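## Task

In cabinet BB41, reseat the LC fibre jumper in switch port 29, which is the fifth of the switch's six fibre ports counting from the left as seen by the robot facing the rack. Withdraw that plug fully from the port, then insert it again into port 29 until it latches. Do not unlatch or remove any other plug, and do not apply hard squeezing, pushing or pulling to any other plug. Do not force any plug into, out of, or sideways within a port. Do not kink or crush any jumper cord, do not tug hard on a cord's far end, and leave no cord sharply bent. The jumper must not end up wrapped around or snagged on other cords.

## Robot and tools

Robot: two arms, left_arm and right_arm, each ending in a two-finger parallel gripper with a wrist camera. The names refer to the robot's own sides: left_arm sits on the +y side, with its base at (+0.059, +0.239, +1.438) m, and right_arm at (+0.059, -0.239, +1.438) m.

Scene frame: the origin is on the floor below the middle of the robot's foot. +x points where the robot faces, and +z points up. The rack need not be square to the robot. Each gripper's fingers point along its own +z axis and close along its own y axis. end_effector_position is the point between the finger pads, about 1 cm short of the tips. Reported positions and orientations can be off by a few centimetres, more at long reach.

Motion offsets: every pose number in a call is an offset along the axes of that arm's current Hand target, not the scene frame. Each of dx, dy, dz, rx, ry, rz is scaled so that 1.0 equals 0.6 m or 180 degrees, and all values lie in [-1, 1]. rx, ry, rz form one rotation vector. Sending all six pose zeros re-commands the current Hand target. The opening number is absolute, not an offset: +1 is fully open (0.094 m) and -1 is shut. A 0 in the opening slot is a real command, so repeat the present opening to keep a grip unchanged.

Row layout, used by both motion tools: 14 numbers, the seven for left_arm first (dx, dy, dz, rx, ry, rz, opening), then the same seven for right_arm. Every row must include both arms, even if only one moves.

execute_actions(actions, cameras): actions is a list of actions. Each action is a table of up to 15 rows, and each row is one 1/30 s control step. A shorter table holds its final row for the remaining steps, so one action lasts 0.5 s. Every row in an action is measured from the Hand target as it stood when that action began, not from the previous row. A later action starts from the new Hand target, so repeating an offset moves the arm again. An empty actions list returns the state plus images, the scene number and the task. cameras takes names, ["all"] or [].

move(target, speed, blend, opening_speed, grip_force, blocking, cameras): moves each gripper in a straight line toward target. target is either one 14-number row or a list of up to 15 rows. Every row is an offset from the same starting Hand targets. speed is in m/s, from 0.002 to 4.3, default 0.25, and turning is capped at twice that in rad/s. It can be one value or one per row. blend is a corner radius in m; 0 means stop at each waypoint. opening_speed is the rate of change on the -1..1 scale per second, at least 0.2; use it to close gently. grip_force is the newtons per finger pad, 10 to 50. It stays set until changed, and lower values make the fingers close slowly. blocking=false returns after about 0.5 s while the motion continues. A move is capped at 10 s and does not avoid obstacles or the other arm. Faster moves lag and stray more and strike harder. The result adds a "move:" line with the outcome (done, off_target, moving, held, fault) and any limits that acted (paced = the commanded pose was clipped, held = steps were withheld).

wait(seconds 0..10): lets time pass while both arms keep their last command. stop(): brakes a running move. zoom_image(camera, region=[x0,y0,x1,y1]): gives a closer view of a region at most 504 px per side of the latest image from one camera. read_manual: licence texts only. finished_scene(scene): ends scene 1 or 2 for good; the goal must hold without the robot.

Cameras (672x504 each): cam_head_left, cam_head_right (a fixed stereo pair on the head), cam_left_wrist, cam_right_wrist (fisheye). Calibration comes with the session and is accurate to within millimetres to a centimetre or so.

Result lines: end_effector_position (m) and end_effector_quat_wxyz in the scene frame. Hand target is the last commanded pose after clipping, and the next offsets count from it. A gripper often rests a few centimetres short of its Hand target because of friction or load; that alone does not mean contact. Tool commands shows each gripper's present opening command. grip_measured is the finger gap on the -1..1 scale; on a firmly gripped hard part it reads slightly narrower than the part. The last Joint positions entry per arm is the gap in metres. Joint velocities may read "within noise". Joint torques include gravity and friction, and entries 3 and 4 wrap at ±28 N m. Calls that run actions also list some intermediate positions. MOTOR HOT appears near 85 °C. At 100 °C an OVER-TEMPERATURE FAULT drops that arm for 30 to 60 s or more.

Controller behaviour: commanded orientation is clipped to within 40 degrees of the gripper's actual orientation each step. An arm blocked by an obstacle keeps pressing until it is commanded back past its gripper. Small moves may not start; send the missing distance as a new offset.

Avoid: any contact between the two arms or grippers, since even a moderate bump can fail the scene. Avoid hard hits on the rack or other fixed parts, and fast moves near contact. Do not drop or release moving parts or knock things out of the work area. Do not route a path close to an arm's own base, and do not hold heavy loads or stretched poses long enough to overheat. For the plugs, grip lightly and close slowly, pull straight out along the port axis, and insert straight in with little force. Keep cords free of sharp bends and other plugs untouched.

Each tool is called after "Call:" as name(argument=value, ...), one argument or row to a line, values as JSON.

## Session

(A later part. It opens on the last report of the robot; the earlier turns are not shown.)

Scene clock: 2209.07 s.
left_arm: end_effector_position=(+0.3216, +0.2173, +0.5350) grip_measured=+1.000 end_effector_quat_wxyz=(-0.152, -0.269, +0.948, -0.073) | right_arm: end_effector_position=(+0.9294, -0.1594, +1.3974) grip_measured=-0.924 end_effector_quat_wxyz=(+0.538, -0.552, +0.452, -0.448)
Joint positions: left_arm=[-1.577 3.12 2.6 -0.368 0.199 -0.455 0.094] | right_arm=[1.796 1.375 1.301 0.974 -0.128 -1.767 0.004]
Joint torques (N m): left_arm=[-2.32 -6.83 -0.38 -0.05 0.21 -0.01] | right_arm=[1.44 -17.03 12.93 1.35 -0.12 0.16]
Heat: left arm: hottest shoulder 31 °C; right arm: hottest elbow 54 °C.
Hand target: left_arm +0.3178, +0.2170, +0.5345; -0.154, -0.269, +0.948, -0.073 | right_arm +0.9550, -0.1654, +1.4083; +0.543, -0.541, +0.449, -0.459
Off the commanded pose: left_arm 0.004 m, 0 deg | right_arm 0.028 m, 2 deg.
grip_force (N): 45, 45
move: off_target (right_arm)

Going in. Two more.

Call:
move(
  target=[0,0,0,0,0,0,1,0.0009,0.0003,0.0049,0,0,0,-0.98],
  speed=0.02,
)

Call:
move(
  target=[0,0,0,0,0,0,1,0.0009,0.0003,0.0049,0,0,0,-0.98],
  speed=0.02,
  cameras=["cam_head_left","cam_right_wrist"],
)

Call:
zoom_image(
  camera="cam_head_left",
  region=[424, 180, 454, 210],
)

Call:
zoom_image(
  camera="cam_right_wrist",
  region=[310, 150, 380, 260],
)

Scene clock: 2216.57 s.
left_arm: end_effector_position=(+0.3216, +0.2173, +0.5350) grip_measured=+1.000 end_effector_quat_wxyz=(-0.152, -0.269, +0.948, -0.073) | right_arm: end_effector_position=(+0.9309, -0.1590, +1.3972) grip_measured=-0.924 end_effector_quat_wxyz=(+0.538, -0.553, +0.452, -0.448)
Joint positions: left_arm=[-1.577 3.12 2.6 -0.368 0.199 -0.455 0.094] | right_arm=[1.796 1.377 1.307 0.97 -0.129 -1.767 0.004]
Joint torques (N m): left_arm=[-2.26 -6.71 -0.42 -0.06 0.21 -0.04] | right_arm=[1.03 -17.2 13.45 1.2 -0.08 0.18]
Heat: left arm: hottest shoulder 31 °C; right arm: hottest elbow 55 °C.
Hand target: left_arm +0.3178, +0.2170, +0.5345; -0.154, -0.269, +0.948, -0.073 | right_arm +0.9580, -0.1655, +1.4082; +0.543, -0.541, +0.449, -0.459
Off the commanded pose: left_arm 0.004 m, 0 deg | right_arm 0.030 m, 2 deg.
grip_force (N): 45, 45
move: off_target (right_arm)

Scene clock: 2217.27 s.
left_arm: end_effector_position=(+0.3216, +0.2173, +0.5350) grip_measured=+1.000 end_effector_quat_wxyz=(-0.152, -0.269, +0.948, -0.073) | right_arm: end_effector_position=(+0.9313, -0.1588, +1.3971) grip_measured=-0.924 end_effector_quat_wxyz=(+0.539, -0.553, +0.452, -0.447)
Joint positions: left_arm=[-1.577 3.12 2.6 -0.368 0.199 -0.455 0.094] | right_arm=[1.796 1.377 1.308 0.968 -0.13 -1.767 0.004]
Joint torques (N m): left_arm=[-2.08 -7.06 -0.31 -0.03 0.23 0] | right_arm=[1.08 -16.73 14.01 1.03 -0.03 0.17]
Heat: left arm: hottest shoulder 31 °C; right arm: hottest elbow 55 °C.
Hand target: left_arm +0.3178, +0.2170, +0.5345; -0.154, -0.269, +0.948, -0.073 | right_arm +0.9610, -0.1654, +1.4080; +0.543, -0.542, +0.449, -0.459
Off the commanded pose: left_arm 0.004 m, 0 deg | right_arm 0.032 m, 2 deg.
grip_force (N): 45, 45
move: off_target (right_arm)
camera_calibration:
cam_right_wrist: T_world_to_cam=[[0.0184353, 0.0259304, 0.999494, -1.40938], [-0.414614, -0.909461, 0.0312421, 0.202576], [0.909811, -0.41498, -0.00601509, -0.779287], [0, 0, 0, 1]] pos_world=[0.818977, -0.102607, 1.39765]
Images, in order (width x height): cam_head_left 672x504, cam_right_wrist 672x504.

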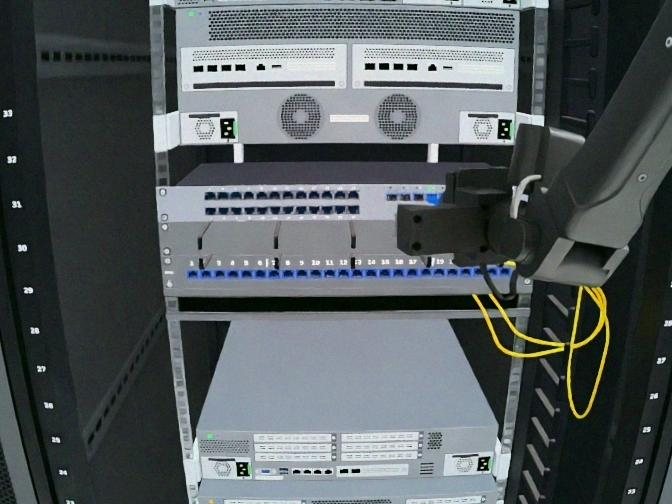

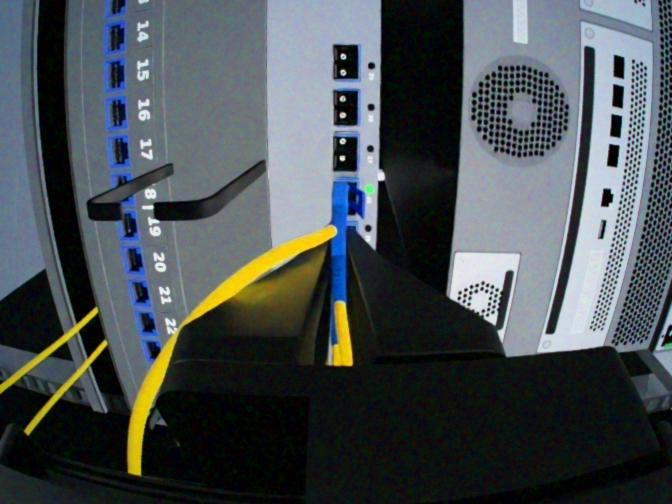

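Scaled by 16.800 from the camera's 672x504 image, which has a finer 960x720 frame.

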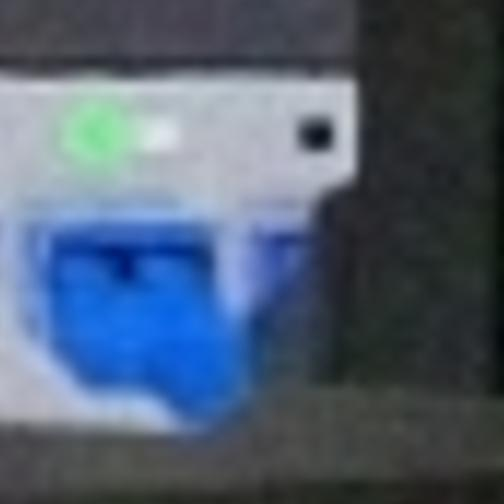

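Scaled by 4.582 from the camera's 672x504 image, which has a finer 960x720 frame.

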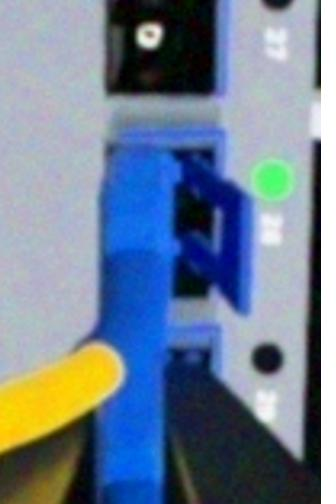

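Call:
move(
  target=[0,0,0,0,0,0,1,0.0015,-0.0005,0.0049,0,0,0,-0.98],
  speed=0.02,
  cameras=["cam_head_left","cam_right_wrist"],
)

Call:
zoom_image(
  camera="cam_right_wrist",
  region=[310, 170, 380, 280],
)

Call:
zoom_image(
  camera="cam_head_left",
  region=[424, 180, 454, 210],
)

Scene clock: 2227.80 s.
left_arm: end_effector_position=(+0.3216, +0.2173, +0.5350) grip_measured=+1.000 end_effector_quat_wxyz=(-0.152, -0.269, +0.948, -0.073) | right_arm: end_effector_position=(+0.9319, -0.1585, +1.3972) grip_measured=-0.924 end_effector_quat_wxyz=(+0.539, -0.554, +0.451, -0.447)
Joint positions: left_arm=[-1.577 3.12 2.6 -0.368 0.199 -0.455 0.094] | right_arm=[1.796 1.378 1.311 0.965 -0.132 -1.767 0.004]
Joint torques (N m): left_arm=[-2.37 -6.89 -0.39 -0.1 0.19 -0.01] | right_arm=[1.03 -16.85 14.49 0.92 -0.01 0.17]
Heat: left arm: hottest shoulder 31 °C; right arm: hottest elbow 53 °C.
Hand target: left_arm +0.3178, +0.2170, +0.5345; -0.154, -0.269, +0.948, -0.073 | right_arm +0.9640, -0.1657, +1.4084; +0.543, -0.541, +0.449, -0.459
Off the commanded pose: left_arm 0.004 m, 0 deg | right_arm 0.035 m, 2 deg.
grip_force (N): 45, 45
move: off_target (right_arm)
camera_calibration:
cam_right_wrist: T_world_to_cam=[[0.0192437, 0.0258996, 0.999479, -1.41024], [-0.413077, -0.91015, 0.0315381, 0.201166], [0.910493, -0.413468, -0.00681616, -0.779073], [0, 0, 0, 1]] pos_world=[0.819576, -0.102507, 1.39785]
Images, in order (width x height): cam_head_left 672x504, cam_right_wrist 672x504.

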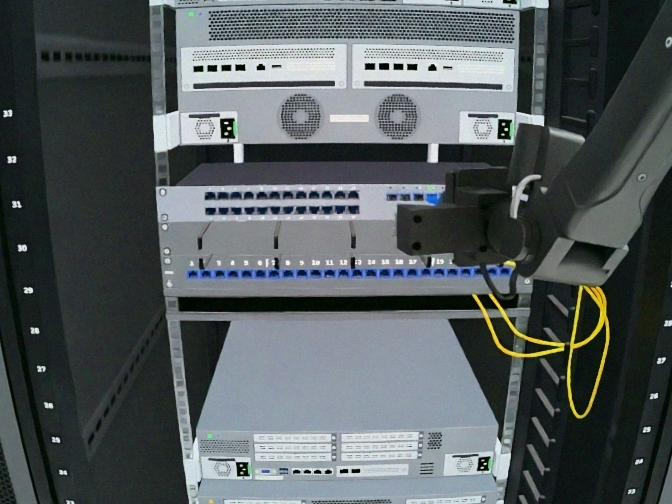

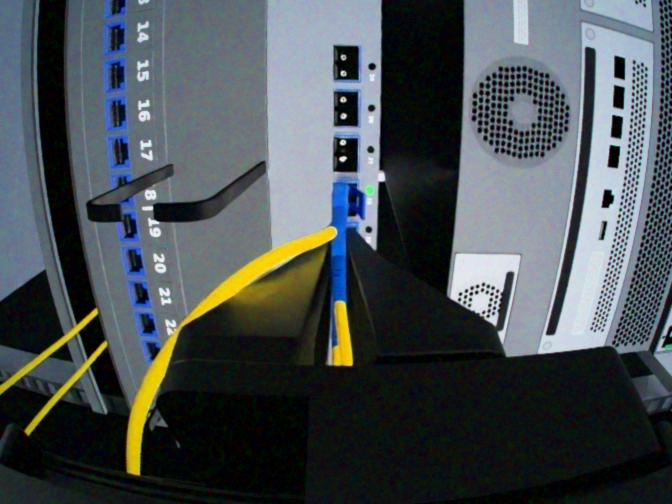

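Scaled by 4.582 from the camera's 672x504 image, which has a finer 960x720 frame.

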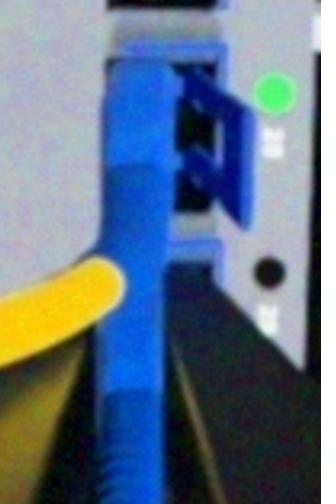

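Scaled by 16.800 from the camera's 672x504 image, which has a finer 960x720 frame.

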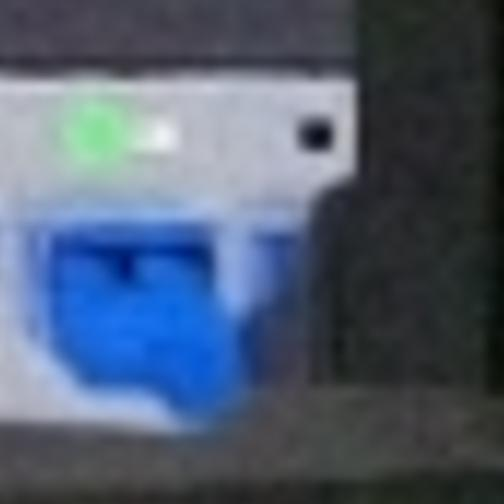

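Call:
move(
  target=[0,0,0,0,0,0,1,0.0015,0.0003,0.0049,0,0,0,-0.98],
  speed=0.02,
  cameras=["cam_right_wrist"],
)

Call:
zoom_image(
  camera="cam_right_wrist",
  region=[310, 170, 380, 280],
)

Scene clock: 2245.80 s.
left_arm: end_effector_position=(+0.3216, +0.2173, +0.5350) grip_measured=+1.000 end_effector_quat_wxyz=(-0.152, -0.269, +0.948, -0.073) | right_arm: end_effector_position=(+0.9344, -0.1587, +1.3969) grip_measured=-0.924 end_effector_quat_wxyz=(+0.539, -0.554, +0.451, -0.446)
Joint positions: left_arm=[-1.577 3.12 2.6 -0.368 0.199 -0.455 0.094] | right_arm=[1.795 1.381 1.319 0.959 -0.134 -1.767 0.004]
Joint torques (N m): left_arm=[-2.32 -7.12 -0.32 -0.12 0.2 0] | right_arm=[1.26 -16.67 14.78 0.99 0.02 0.19]
Heat: left arm: hottest shoulder 31 °C; right arm: hottest elbow 59 °C.
Hand target: left_arm +0.3178, +0.2170, +0.5345; -0.154, -0.269, +0.948, -0.073 | right_arm +0.9671, -0.1661, +1.4081; +0.543, -0.542, +0.449, -0.459
Off the commanded pose: left_arm 0.004 m, 0 deg | right_arm 0.035 m, 2 deg.
grip_force (N): 45, 45
move: off_target (right_arm)
camera_calibration:
cam_right_wrist: T_world_to_cam=[[0.0198575, 0.0268348, 0.999443, -1.41034], [-0.412144, -0.910534, 0.0326363, 0.199551], [0.910902, -0.412562, -0.00702111, -0.781341], [0, 0, 0, 1]] pos_world=[0.821975, -0.102808, 1.39755]
Images, in order (width x height): cam_right_wrist 672x504.

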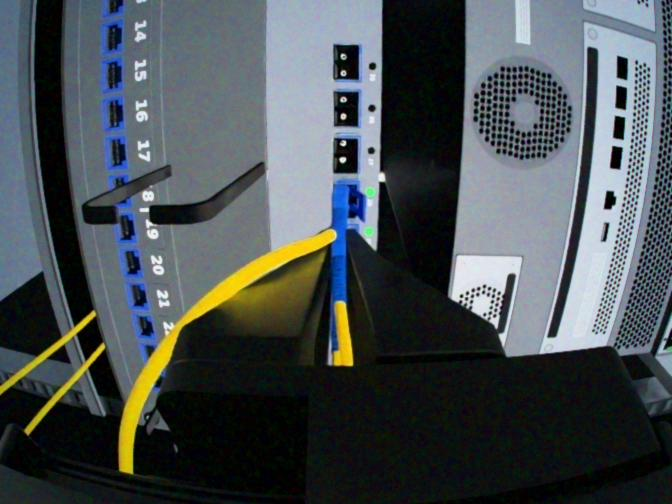

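Scaled by 4.582 from the camera's 672x504 image, which has a finer 960x720 frame.

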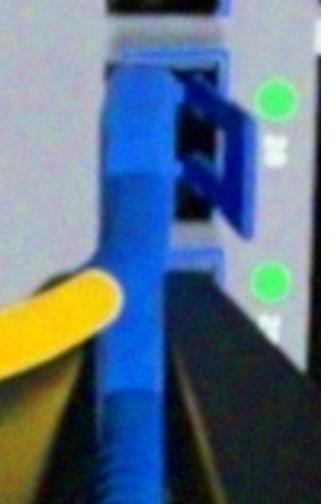

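Call:
move(
  target=[0,0,0,0,0,0,1,-0.0132,-0.0025,-0.035,0,0,0,-0.98],
  speed=0.03,
  cameras=["cam_right_wrist","cam_head_left"],
)

Call:
zoom_image(
  camera="cam_right_wrist",
  region=[310, 170, 380, 280],
)

Scene clock: 2256.30 s.
left_arm: end_effector_position=(+0.3216, +0.2173, +0.5350) grip_measured=+1.000 end_effector_quat_wxyz=(-0.152, -0.269, +0.948, -0.073) | right_arm: end_effector_position=(+0.9342, -0.1589, +1.3977) grip_measured=-0.924 end_effector_quat_wxyz=(+0.539, -0.553, +0.450, -0.448)
Joint positions: left_arm=[-1.577 3.12 2.6 -0.368 0.199 -0.455 0.094] | right_arm=[1.795 1.381 1.319 0.964 -0.133 -1.767 0.004]
Joint torques (N m): left_arm=[-2.55 -7 -0.34 -0.01 0.17 -0.03] | right_arm=[2.32 -18.32 9.29 2.3 0.29 0.09]
Heat: left arm: hottest shoulder 31 °C; right arm: hottest elbow 58 °C.
Hand target: left_arm +0.3178, +0.2170, +0.5345; -0.154, -0.269, +0.948, -0.073 | right_arm +0.9450, -0.1620, +1.4094; +0.543, -0.542, +0.449, -0.459
Off the commanded pose: left_arm 0.004 m, 0 deg | right_arm 0.016 m, 2 deg.
grip_force (N): 45, 45
move: off_target (right_arm)
camera_calibration:
cam_right_wrist: T_world_to_cam=[[0.01618, 0.0266461, 0.999514, -1.40783], [-0.413263, -0.910086, 0.0309519, 0.202728], [0.910468, -0.413563, -0.00371335, -0.785662], [0, 0, 0, 1]] pos_world=[0.821879, -0.102908, 1.39795]
Images, in order (width x height): cam_head_left 672x504, cam_right_wrist 672x504.

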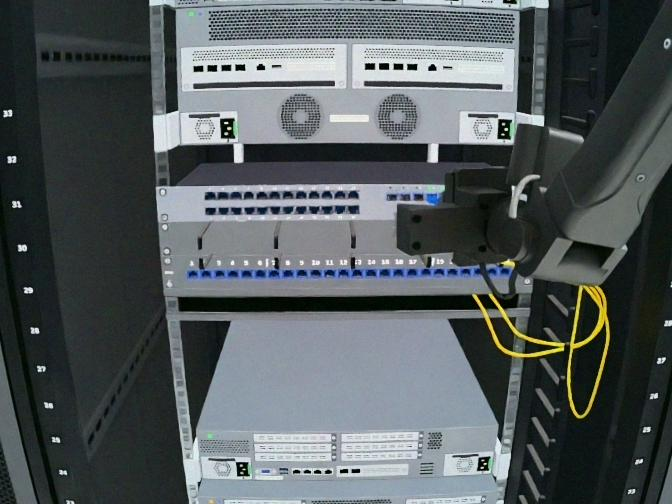

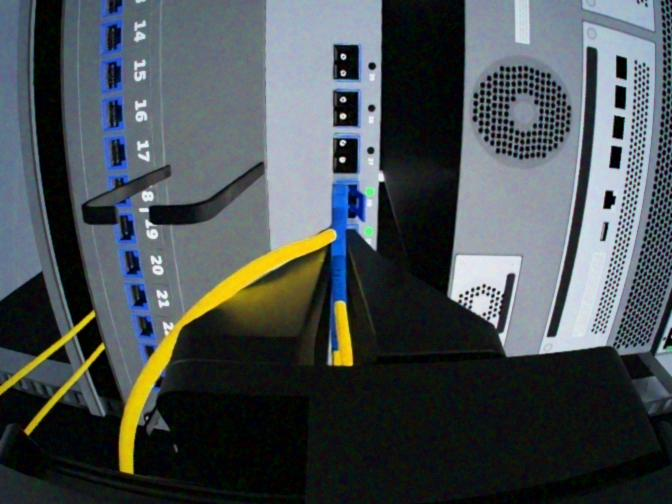

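Scaled by 4.582 from the camera's 672x504 image, which has a finer 960x720 frame.

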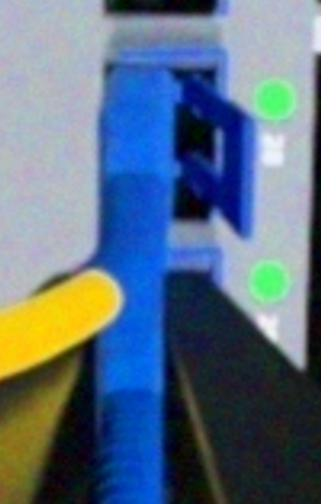

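Call:
move(
  target=[0,0,0,0,0,0,1,0,0,0,0,0,0,-0.87],
  opening_speed=0.2,
  cameras=["cam_right_wrist","cam_head_left"],
)

Call:
zoom_image(
  camera="cam_right_wrist",
  region=[310, 170, 380, 280],
)

Scene clock: 2264.87 s.
left_arm: end_effector_position=(+0.3216, +0.2173, +0.5350) grip_measured=+1.000 end_effector_quat_wxyz=(-0.152, -0.269, +0.948, -0.073) | right_arm: end_effector_position=(+0.9344, -0.1603, +1.3968) grip_measured=-0.872 end_effector_quat_wxyz=(+0.537, -0.552, +0.453, -0.449)
Joint positions: left_arm=[-1.577 3.12 2.6 -0.368 0.199 -0.455 0.094] | right_arm=[1.795 1.382 1.319 0.964 -0.124 -1.767 0.006]
Joint torques (N m): left_arm=[-2.55 -6.95 -0.4 -0.08 0.2 0.03] | right_arm=[2.26 -18.55 9.25 2.21 -0.09 0.09]
Heat: left arm: hottest shoulder 31 °C; right arm: hottest elbow 56 °C.
Hand target: left_arm +0.3178, +0.2170, +0.5345; -0.154, -0.269, +0.948, -0.073 | right_arm +0.9450, -0.1620, +1.4093; +0.543, -0.542, +0.449, -0.459
Off the commanded pose: left_arm 0.004 m, 0 deg | right_arm 0.016 m, 2 deg.
grip_force (N): 45, 45
move: off_target (right_arm)
camera_calibration:
cam_right_wrist: T_world_to_cam=[[0.0187299, 0.0269605, 0.999461, -1.40922], [-0.421217, -0.906383, 0.0323433, 0.207652], [0.906766, -0.421596, -0.00562027, -0.781587], [0, 0, 0, 1]] pos_world=[0.822578, -0.103309, 1.39735]
Images, in order (width x height): cam_head_left 672x504, cam_right_wrist 672x504.

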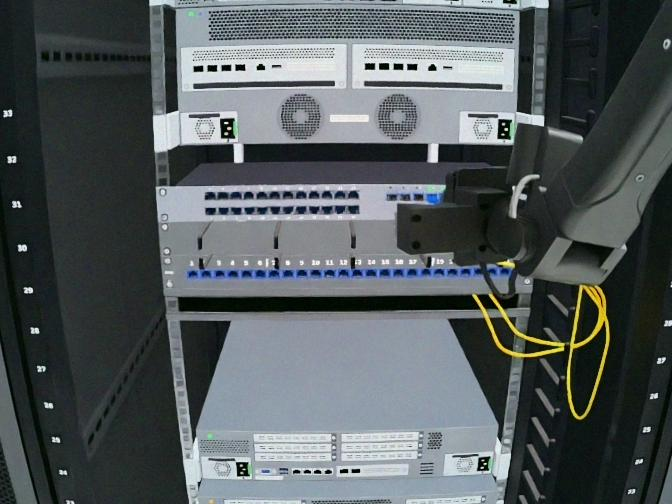

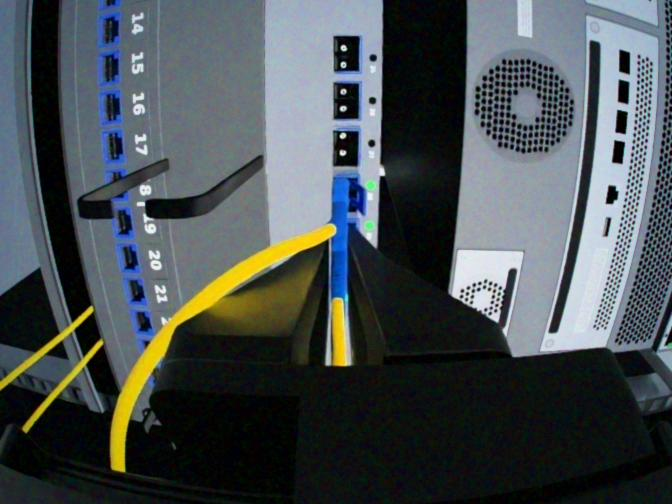

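Scaled by 4.582 from the camera's 672x504 image, which has a finer 960x720 frame.

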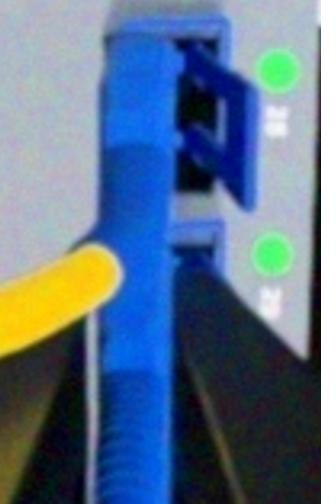

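Call:
move(
  target=[
    [0,0,0,0,0,0,1,-0.0117,-0.0033,-0.0655,0,0,0,-0.87],
  ],
  speed=0.04,
  cameras=["cam_right_wrist","cam_head_left"],
)

Scene clock: 2278.33 s.
left_arm: end_effector_position=(+0.3216, +0.2173, +0.5350) grip_measured=+1.000 end_effector_quat_wxyz=(-0.152, -0.269, +0.948, -0.073) | right_arm: end_effector_position=(+0.9040, -0.1617, +1.3914) grip_measured=-0.872 end_effector_quat_wxyz=(+0.535, -0.552, +0.455, -0.449)
Joint positions: left_arm=[-1.577 3.12 2.6 -0.368 0.199 -0.455 0.094] | right_arm=[1.795 1.352 1.218 1.032 -0.121 -1.767 0.006]
Joint torques (N m): left_arm=[-2.32 -7.36 -0.38 -0.1 0.19 0.01] | right_arm=[2.32 -19.96 5.71 2.67 -0.06 0.05]
Heat: left arm: hottest shoulder 31 °C; right arm: hottest elbow 55 °C.
Hand target: left_arm +0.3178, +0.2170, +0.5345; -0.154, -0.269, +0.948, -0.073 | right_arm +0.9050, -0.1620, +1.4108; +0.543, -0.542, +0.449, -0.459
Off the commanded pose: left_arm 0.004 m, 0 deg | right_arm 0.019 m, 2 deg.
grip_force (N): 45, 45
move: off_target (right_arm)
camera_calibration:
cam_right_wrist: T_world_to_cam=[[0.0224189, 0.0272982, 0.999376, -1.4063], [-0.423664, -0.905173, 0.0342291, 0.193627], [0.905542, -0.424167, -0.00872773, -0.749622], [0, 0, 0, 1]] pos_world=[0.792375, -0.104309, 1.39225]
Images, in order (width x height): cam_head_left 672x504, cam_right_wrist 672x504.

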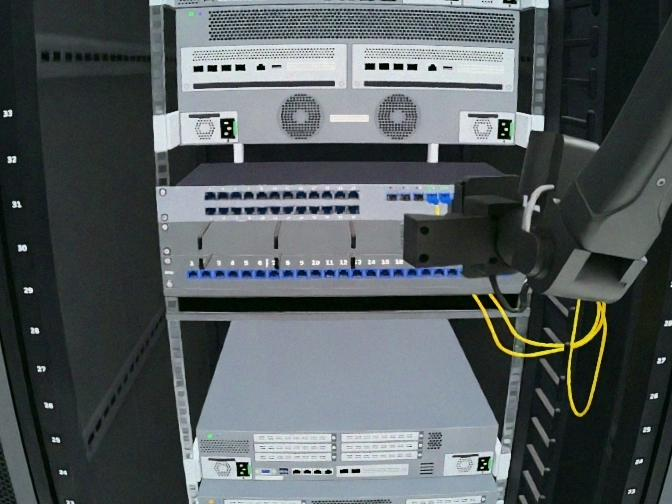

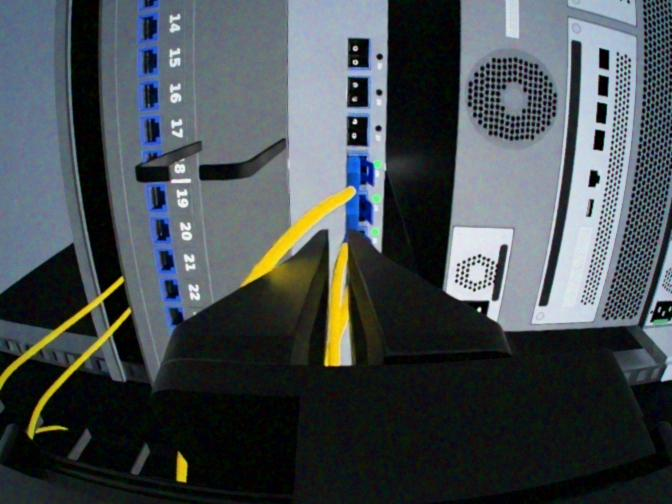

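Call:
move(
  target=[
    [0,0,0,0,0,0,1,0,-0.003,0,0,0,0,-0.72],
    [0,0,0,0,0,0,1,-0.0145,-0.0092,-0.082,0,0,0,-0.72],
  ],
  speed=0.06,
  opening_speed=0.4,
  cameras=["cam_right_wrist","cam_head_left"],
)

Scene clock: 2287.83 s.
left_arm: end_effector_position=(+0.3216, +0.2173, +0.5350) grip_measured=+1.000 end_effector_quat_wxyz=(-0.152, -0.269, +0.948, -0.073) | right_arm: end_effector_position=(+0.8521, -0.1620, +1.3914) grip_measured=-0.722 end_effector_quat_wxyz=(+0.533, -0.554, +0.459, -0.445)
Joint positions: left_arm=[-1.577 3.12 2.6 -0.368 0.199 -0.455 0.094] | right_arm=[1.802 1.286 1.049 1.121 -0.114 -1.768 0.013]
Joint torques (N m): left_arm=[-2.67 -6.83 -0.28 -0.03 0.19 -0.01] | right_arm=[2.61 -18.37 5.12 2.77 -0.08 -0.02]
Heat: left arm: hottest shoulder 31 °C; right arm: hottest elbow 52 °C.
Hand target: left_arm +0.3178, +0.2170, +0.5345; -0.154, -0.269, +0.948, -0.073 | right_arm +0.8551, -0.1622, +1.4159; +0.543, -0.541, +0.449, -0.459
Off the commanded pose: left_arm 0.004 m, 0 deg | right_arm 0.024 m, 3 deg.
grip_force (N): 45, 45
move: off_target (right_arm)
camera_calibration:
cam_right_wrist: T_world_to_cam=[[0.0361337, 0.0233575, 0.999074, -1.41707], [-0.422878, -0.905453, 0.0364631, 0.167487], [0.905466, -0.423804, -0.02284, -0.682996], [0, 0, 0, 1]] pos_world=[0.740461, -0.104705, 1.39405]
Images, in order (width x height): cam_head_left 672x504, cam_right_wrist 672x504.

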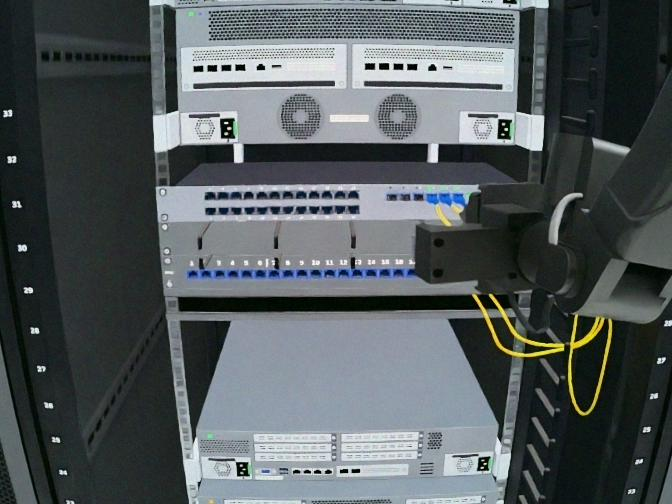

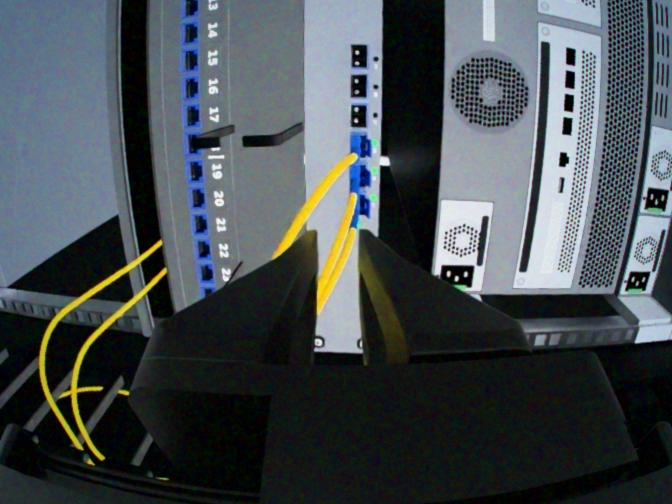

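Call:
move(
  target=[0,0,0,0,0,0,1,-0.0235,-0.0085,-0.131,0,0,0,-0.72],
  speed=0.06,
  cameras=["cam_right_wrist","cam_head_left"],
)

Call:
zoom_image(
  camera="cam_right_wrist",
  region=[260, 90, 460, 240],
)

Call:
zoom_image(
  camera="cam_head_left",
  region=[360, 160, 520, 280],
)

Scene clock: 2295.97 s.
left_arm: end_effector_position=(+0.3216, +0.2173, +0.5350) grip_measured=+1.000 end_effector_quat_wxyz=(-0.152, -0.269, +0.948, -0.073) | right_arm: end_effector_position=(+0.7731, -0.1617, +1.3998) grip_measured=-0.722 end_effector_quat_wxyz=(+0.534, -0.553, +0.458, -0.445)
Joint positions: left_arm=[-1.577 3.12 2.6 -0.368 0.199 -0.455 0.094] | right_arm=[1.821 1.197 0.809 1.274 -0.103 -1.782 0.013]
Joint torques (N m): left_arm=[-2.67 -6.89 -0.2 -0.03 0.18 -0.02] | right_arm=[2.2 -15.85 3.67 2.76 -0.07 -0.02]
Heat: left arm: hottest shoulder 31 °C; right arm: hottest elbow 51 °C.
Hand target: left_arm +0.3178, +0.2170, +0.5345; -0.154, -0.269, +0.948, -0.073 | right_arm +0.7751, -0.1620, +1.4198; +0.543, -0.542, +0.449, -0.459
Off the commanded pose: left_arm 0.004 m, 0 deg | right_arm 0.020 m, 3 deg.
grip_force (N): 45, 45
move: off_target (right_arm)
camera_calibration:
cam_right_wrist: T_world_to_cam=[[0.0322489, 0.0228767, 0.999218, -1.4199], [-0.422831, -0.905556, 0.0343788, 0.136942], [0.905635, -0.423609, -0.0195302, -0.61589], [0, 0, 0, 1]] pos_world=[0.661465, -0.104405, 1.40205]
Images, in order (width x height): cam_head_left 672x504, cam_right_wrist 672x504.

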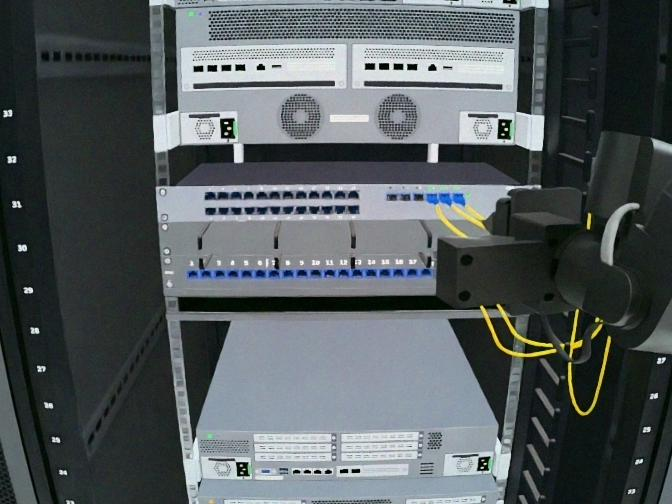

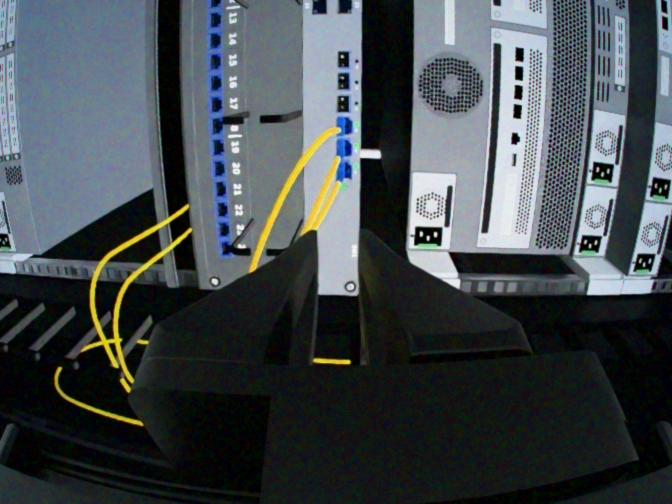

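Scaled by 2.520 from the camera's 672x504 image, which has a finer 960x720 frame.

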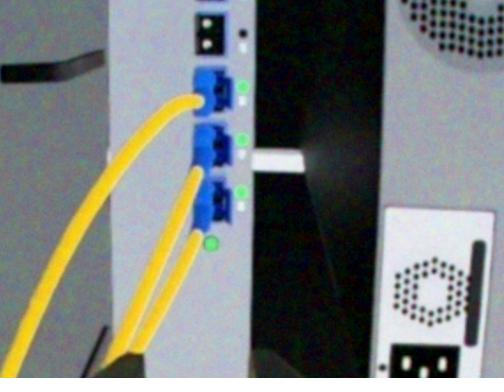

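Scaled by 3.150 from the camera's 672x504 image, which has a finer 960x720 frame.

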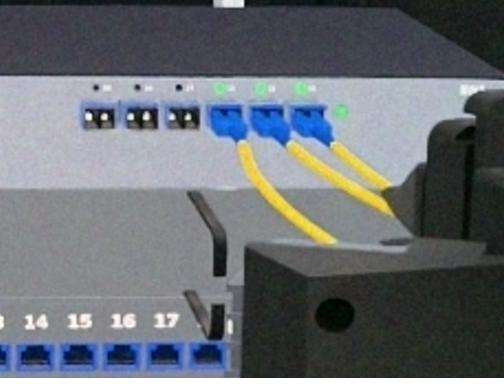

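Call:
move(
  target=[0,0,0,0,0,0,1,-0.0293,-0.0083,-0.164,0,0,0,-0.72],
  speed=0.08,
  cameras=["cam_right_wrist","cam_head_left"],
)

Scene clock: 2302.50 s.
left_arm: end_effector_position=(+0.3216, +0.2173, +0.5350) grip_measured=+1.000 end_effector_quat_wxyz=(-0.152, -0.269, +0.948, -0.073) | right_arm: end_effector_position=(+0.6744, -0.1616, +1.4085) grip_measured=-0.722 end_effector_quat_wxyz=(+0.535, -0.552, +0.457, -0.447)
Joint positions: left_arm=[-1.577 3.12 2.6 -0.368 0.199 -0.455 0.094] | right_arm=[1.851 1.132 0.534 1.488 -0.085 -1.807 0.013]
Joint torques (N m): left_arm=[-2.26 -7 -0.29 -0.23 0.2 -0.01] | right_arm=[1.79 -12.86 1.65 2.69 -0.11 -0.03]
Heat: left arm: hottest shoulder 31 °C; right arm: hottest shoulder 50 °C.
Hand target: left_arm +0.3178, +0.2170, +0.5345; -0.154, -0.269, +0.948, -0.073 | right_arm +0.6752, -0.1620, +1.4236; +0.543, -0.541, +0.449, -0.459
Off the commanded pose: left_arm 0.004 m, 0 deg | right_arm 0.015 m, 2 deg.
grip_force (N): 45, 45
move: off_target (right_arm)
camera_calibration:
cam_right_wrist: T_world_to_cam=[[0.0259884, 0.0231794, 0.999393, -1.4213], [-0.423257, -0.905444, 0.0320068, 0.0985843], [0.905637, -0.423832, -0.0137202, -0.534439], [0, 0, 0, 1]] pos_world=[0.562671, -0.104305, 1.40995]
Images, in order (width x height): cam_head_left 672x504, cam_right_wrist 672x504.

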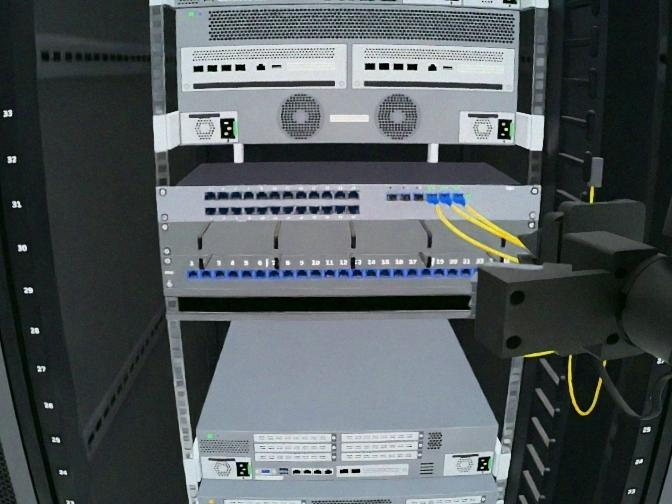

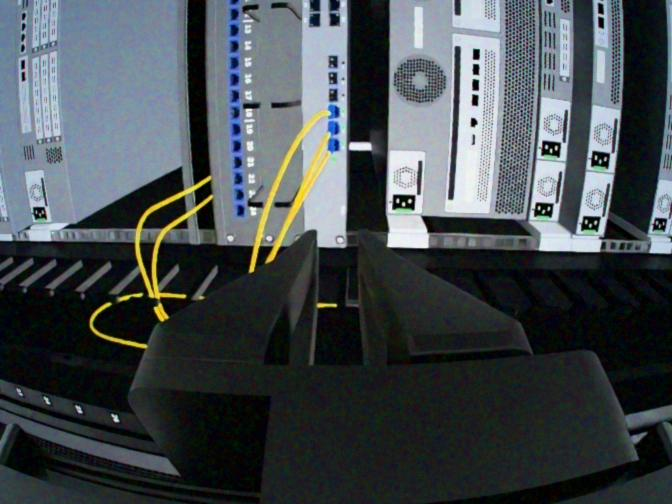

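Call:
move(
  target=[0,0,0,0,0,0,1,0.03,-0.008,-0.2,0,0,0,-0.72],
  speed=0.12,
  cameras=["cam_head_right","cam_head_left"],
)

Call:
zoom_image(
  camera="cam_head_left",
  region=[400, 160, 640, 340],
)

Scene clock: 2310.47 s.
left_arm: end_effector_position=(+0.3216, +0.2173, +0.5350) grip_measured=+1.000 end_effector_quat_wxyz=(-0.152, -0.269, +0.948, -0.073) | right_arm: end_effector_position=(+0.5605, -0.1977, +1.4180) grip_measured=-0.722 end_effector_quat_wxyz=(+0.509, -0.582, +0.473, -0.422)
Joint positions: left_arm=[-1.577 3.12 2.6 -0.368 0.199 -0.455 0.094] | right_arm=[1.741 0.968 0.208 1.559 -0.152 -1.741 0.013]
Joint torques (N m): left_arm=[-2.32 -7.12 -0.23 -0.09 0.18 0.01] | right_arm=[0.09 -9.05 -0.08 2.81 -0.34 0.19]
Heat: left arm: hottest shoulder 31 °C; right arm: hottest shoulder 50 °C.
Hand target: left_arm +0.3178, +0.2170, +0.5345; -0.154, -0.269, +0.948, -0.073 | right_arm +0.5602, -0.2007, +1.4273; -0.543, +0.541, -0.449, +0.459
Off the commanded pose: left_arm 0.004 m, 0 deg | right_arm 0.010 m, 8 deg.
joint sent to its limit (right arm) — joint 4 (wrist pitch), upper limit. The joint targets are off in orientation, not in position.
grip_force (N): 45, 45
move: off_target (right_arm)
Images, in order (width x height): cam_head_left 672x504, cam_head_right 672x504.

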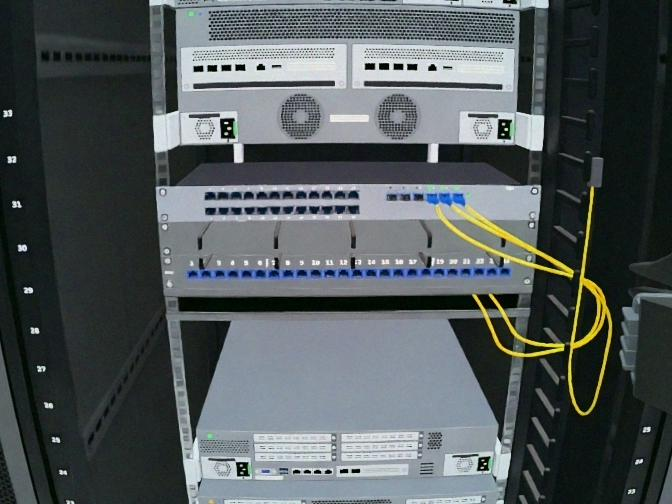

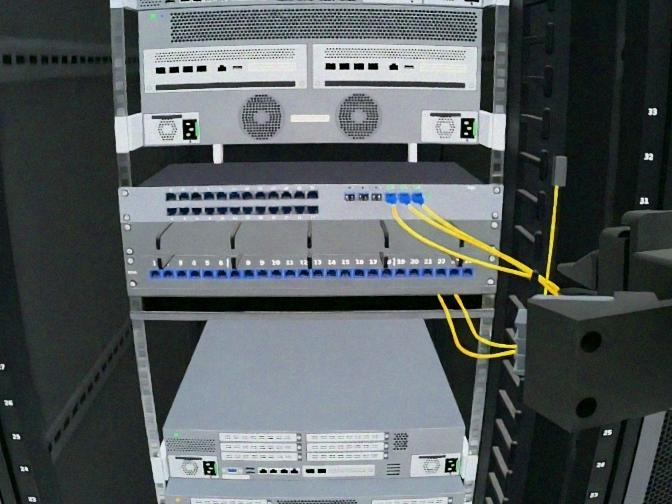

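Scaled by 2.100 from the camera's 672x504 image, which has a finer 960x720 frame.

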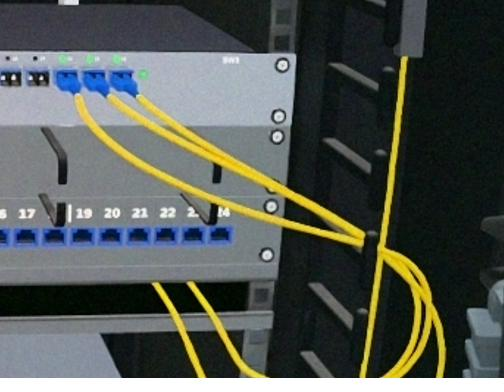

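Call:
finished_scene(
  scene=1,
)

The scene is finished: the task was done.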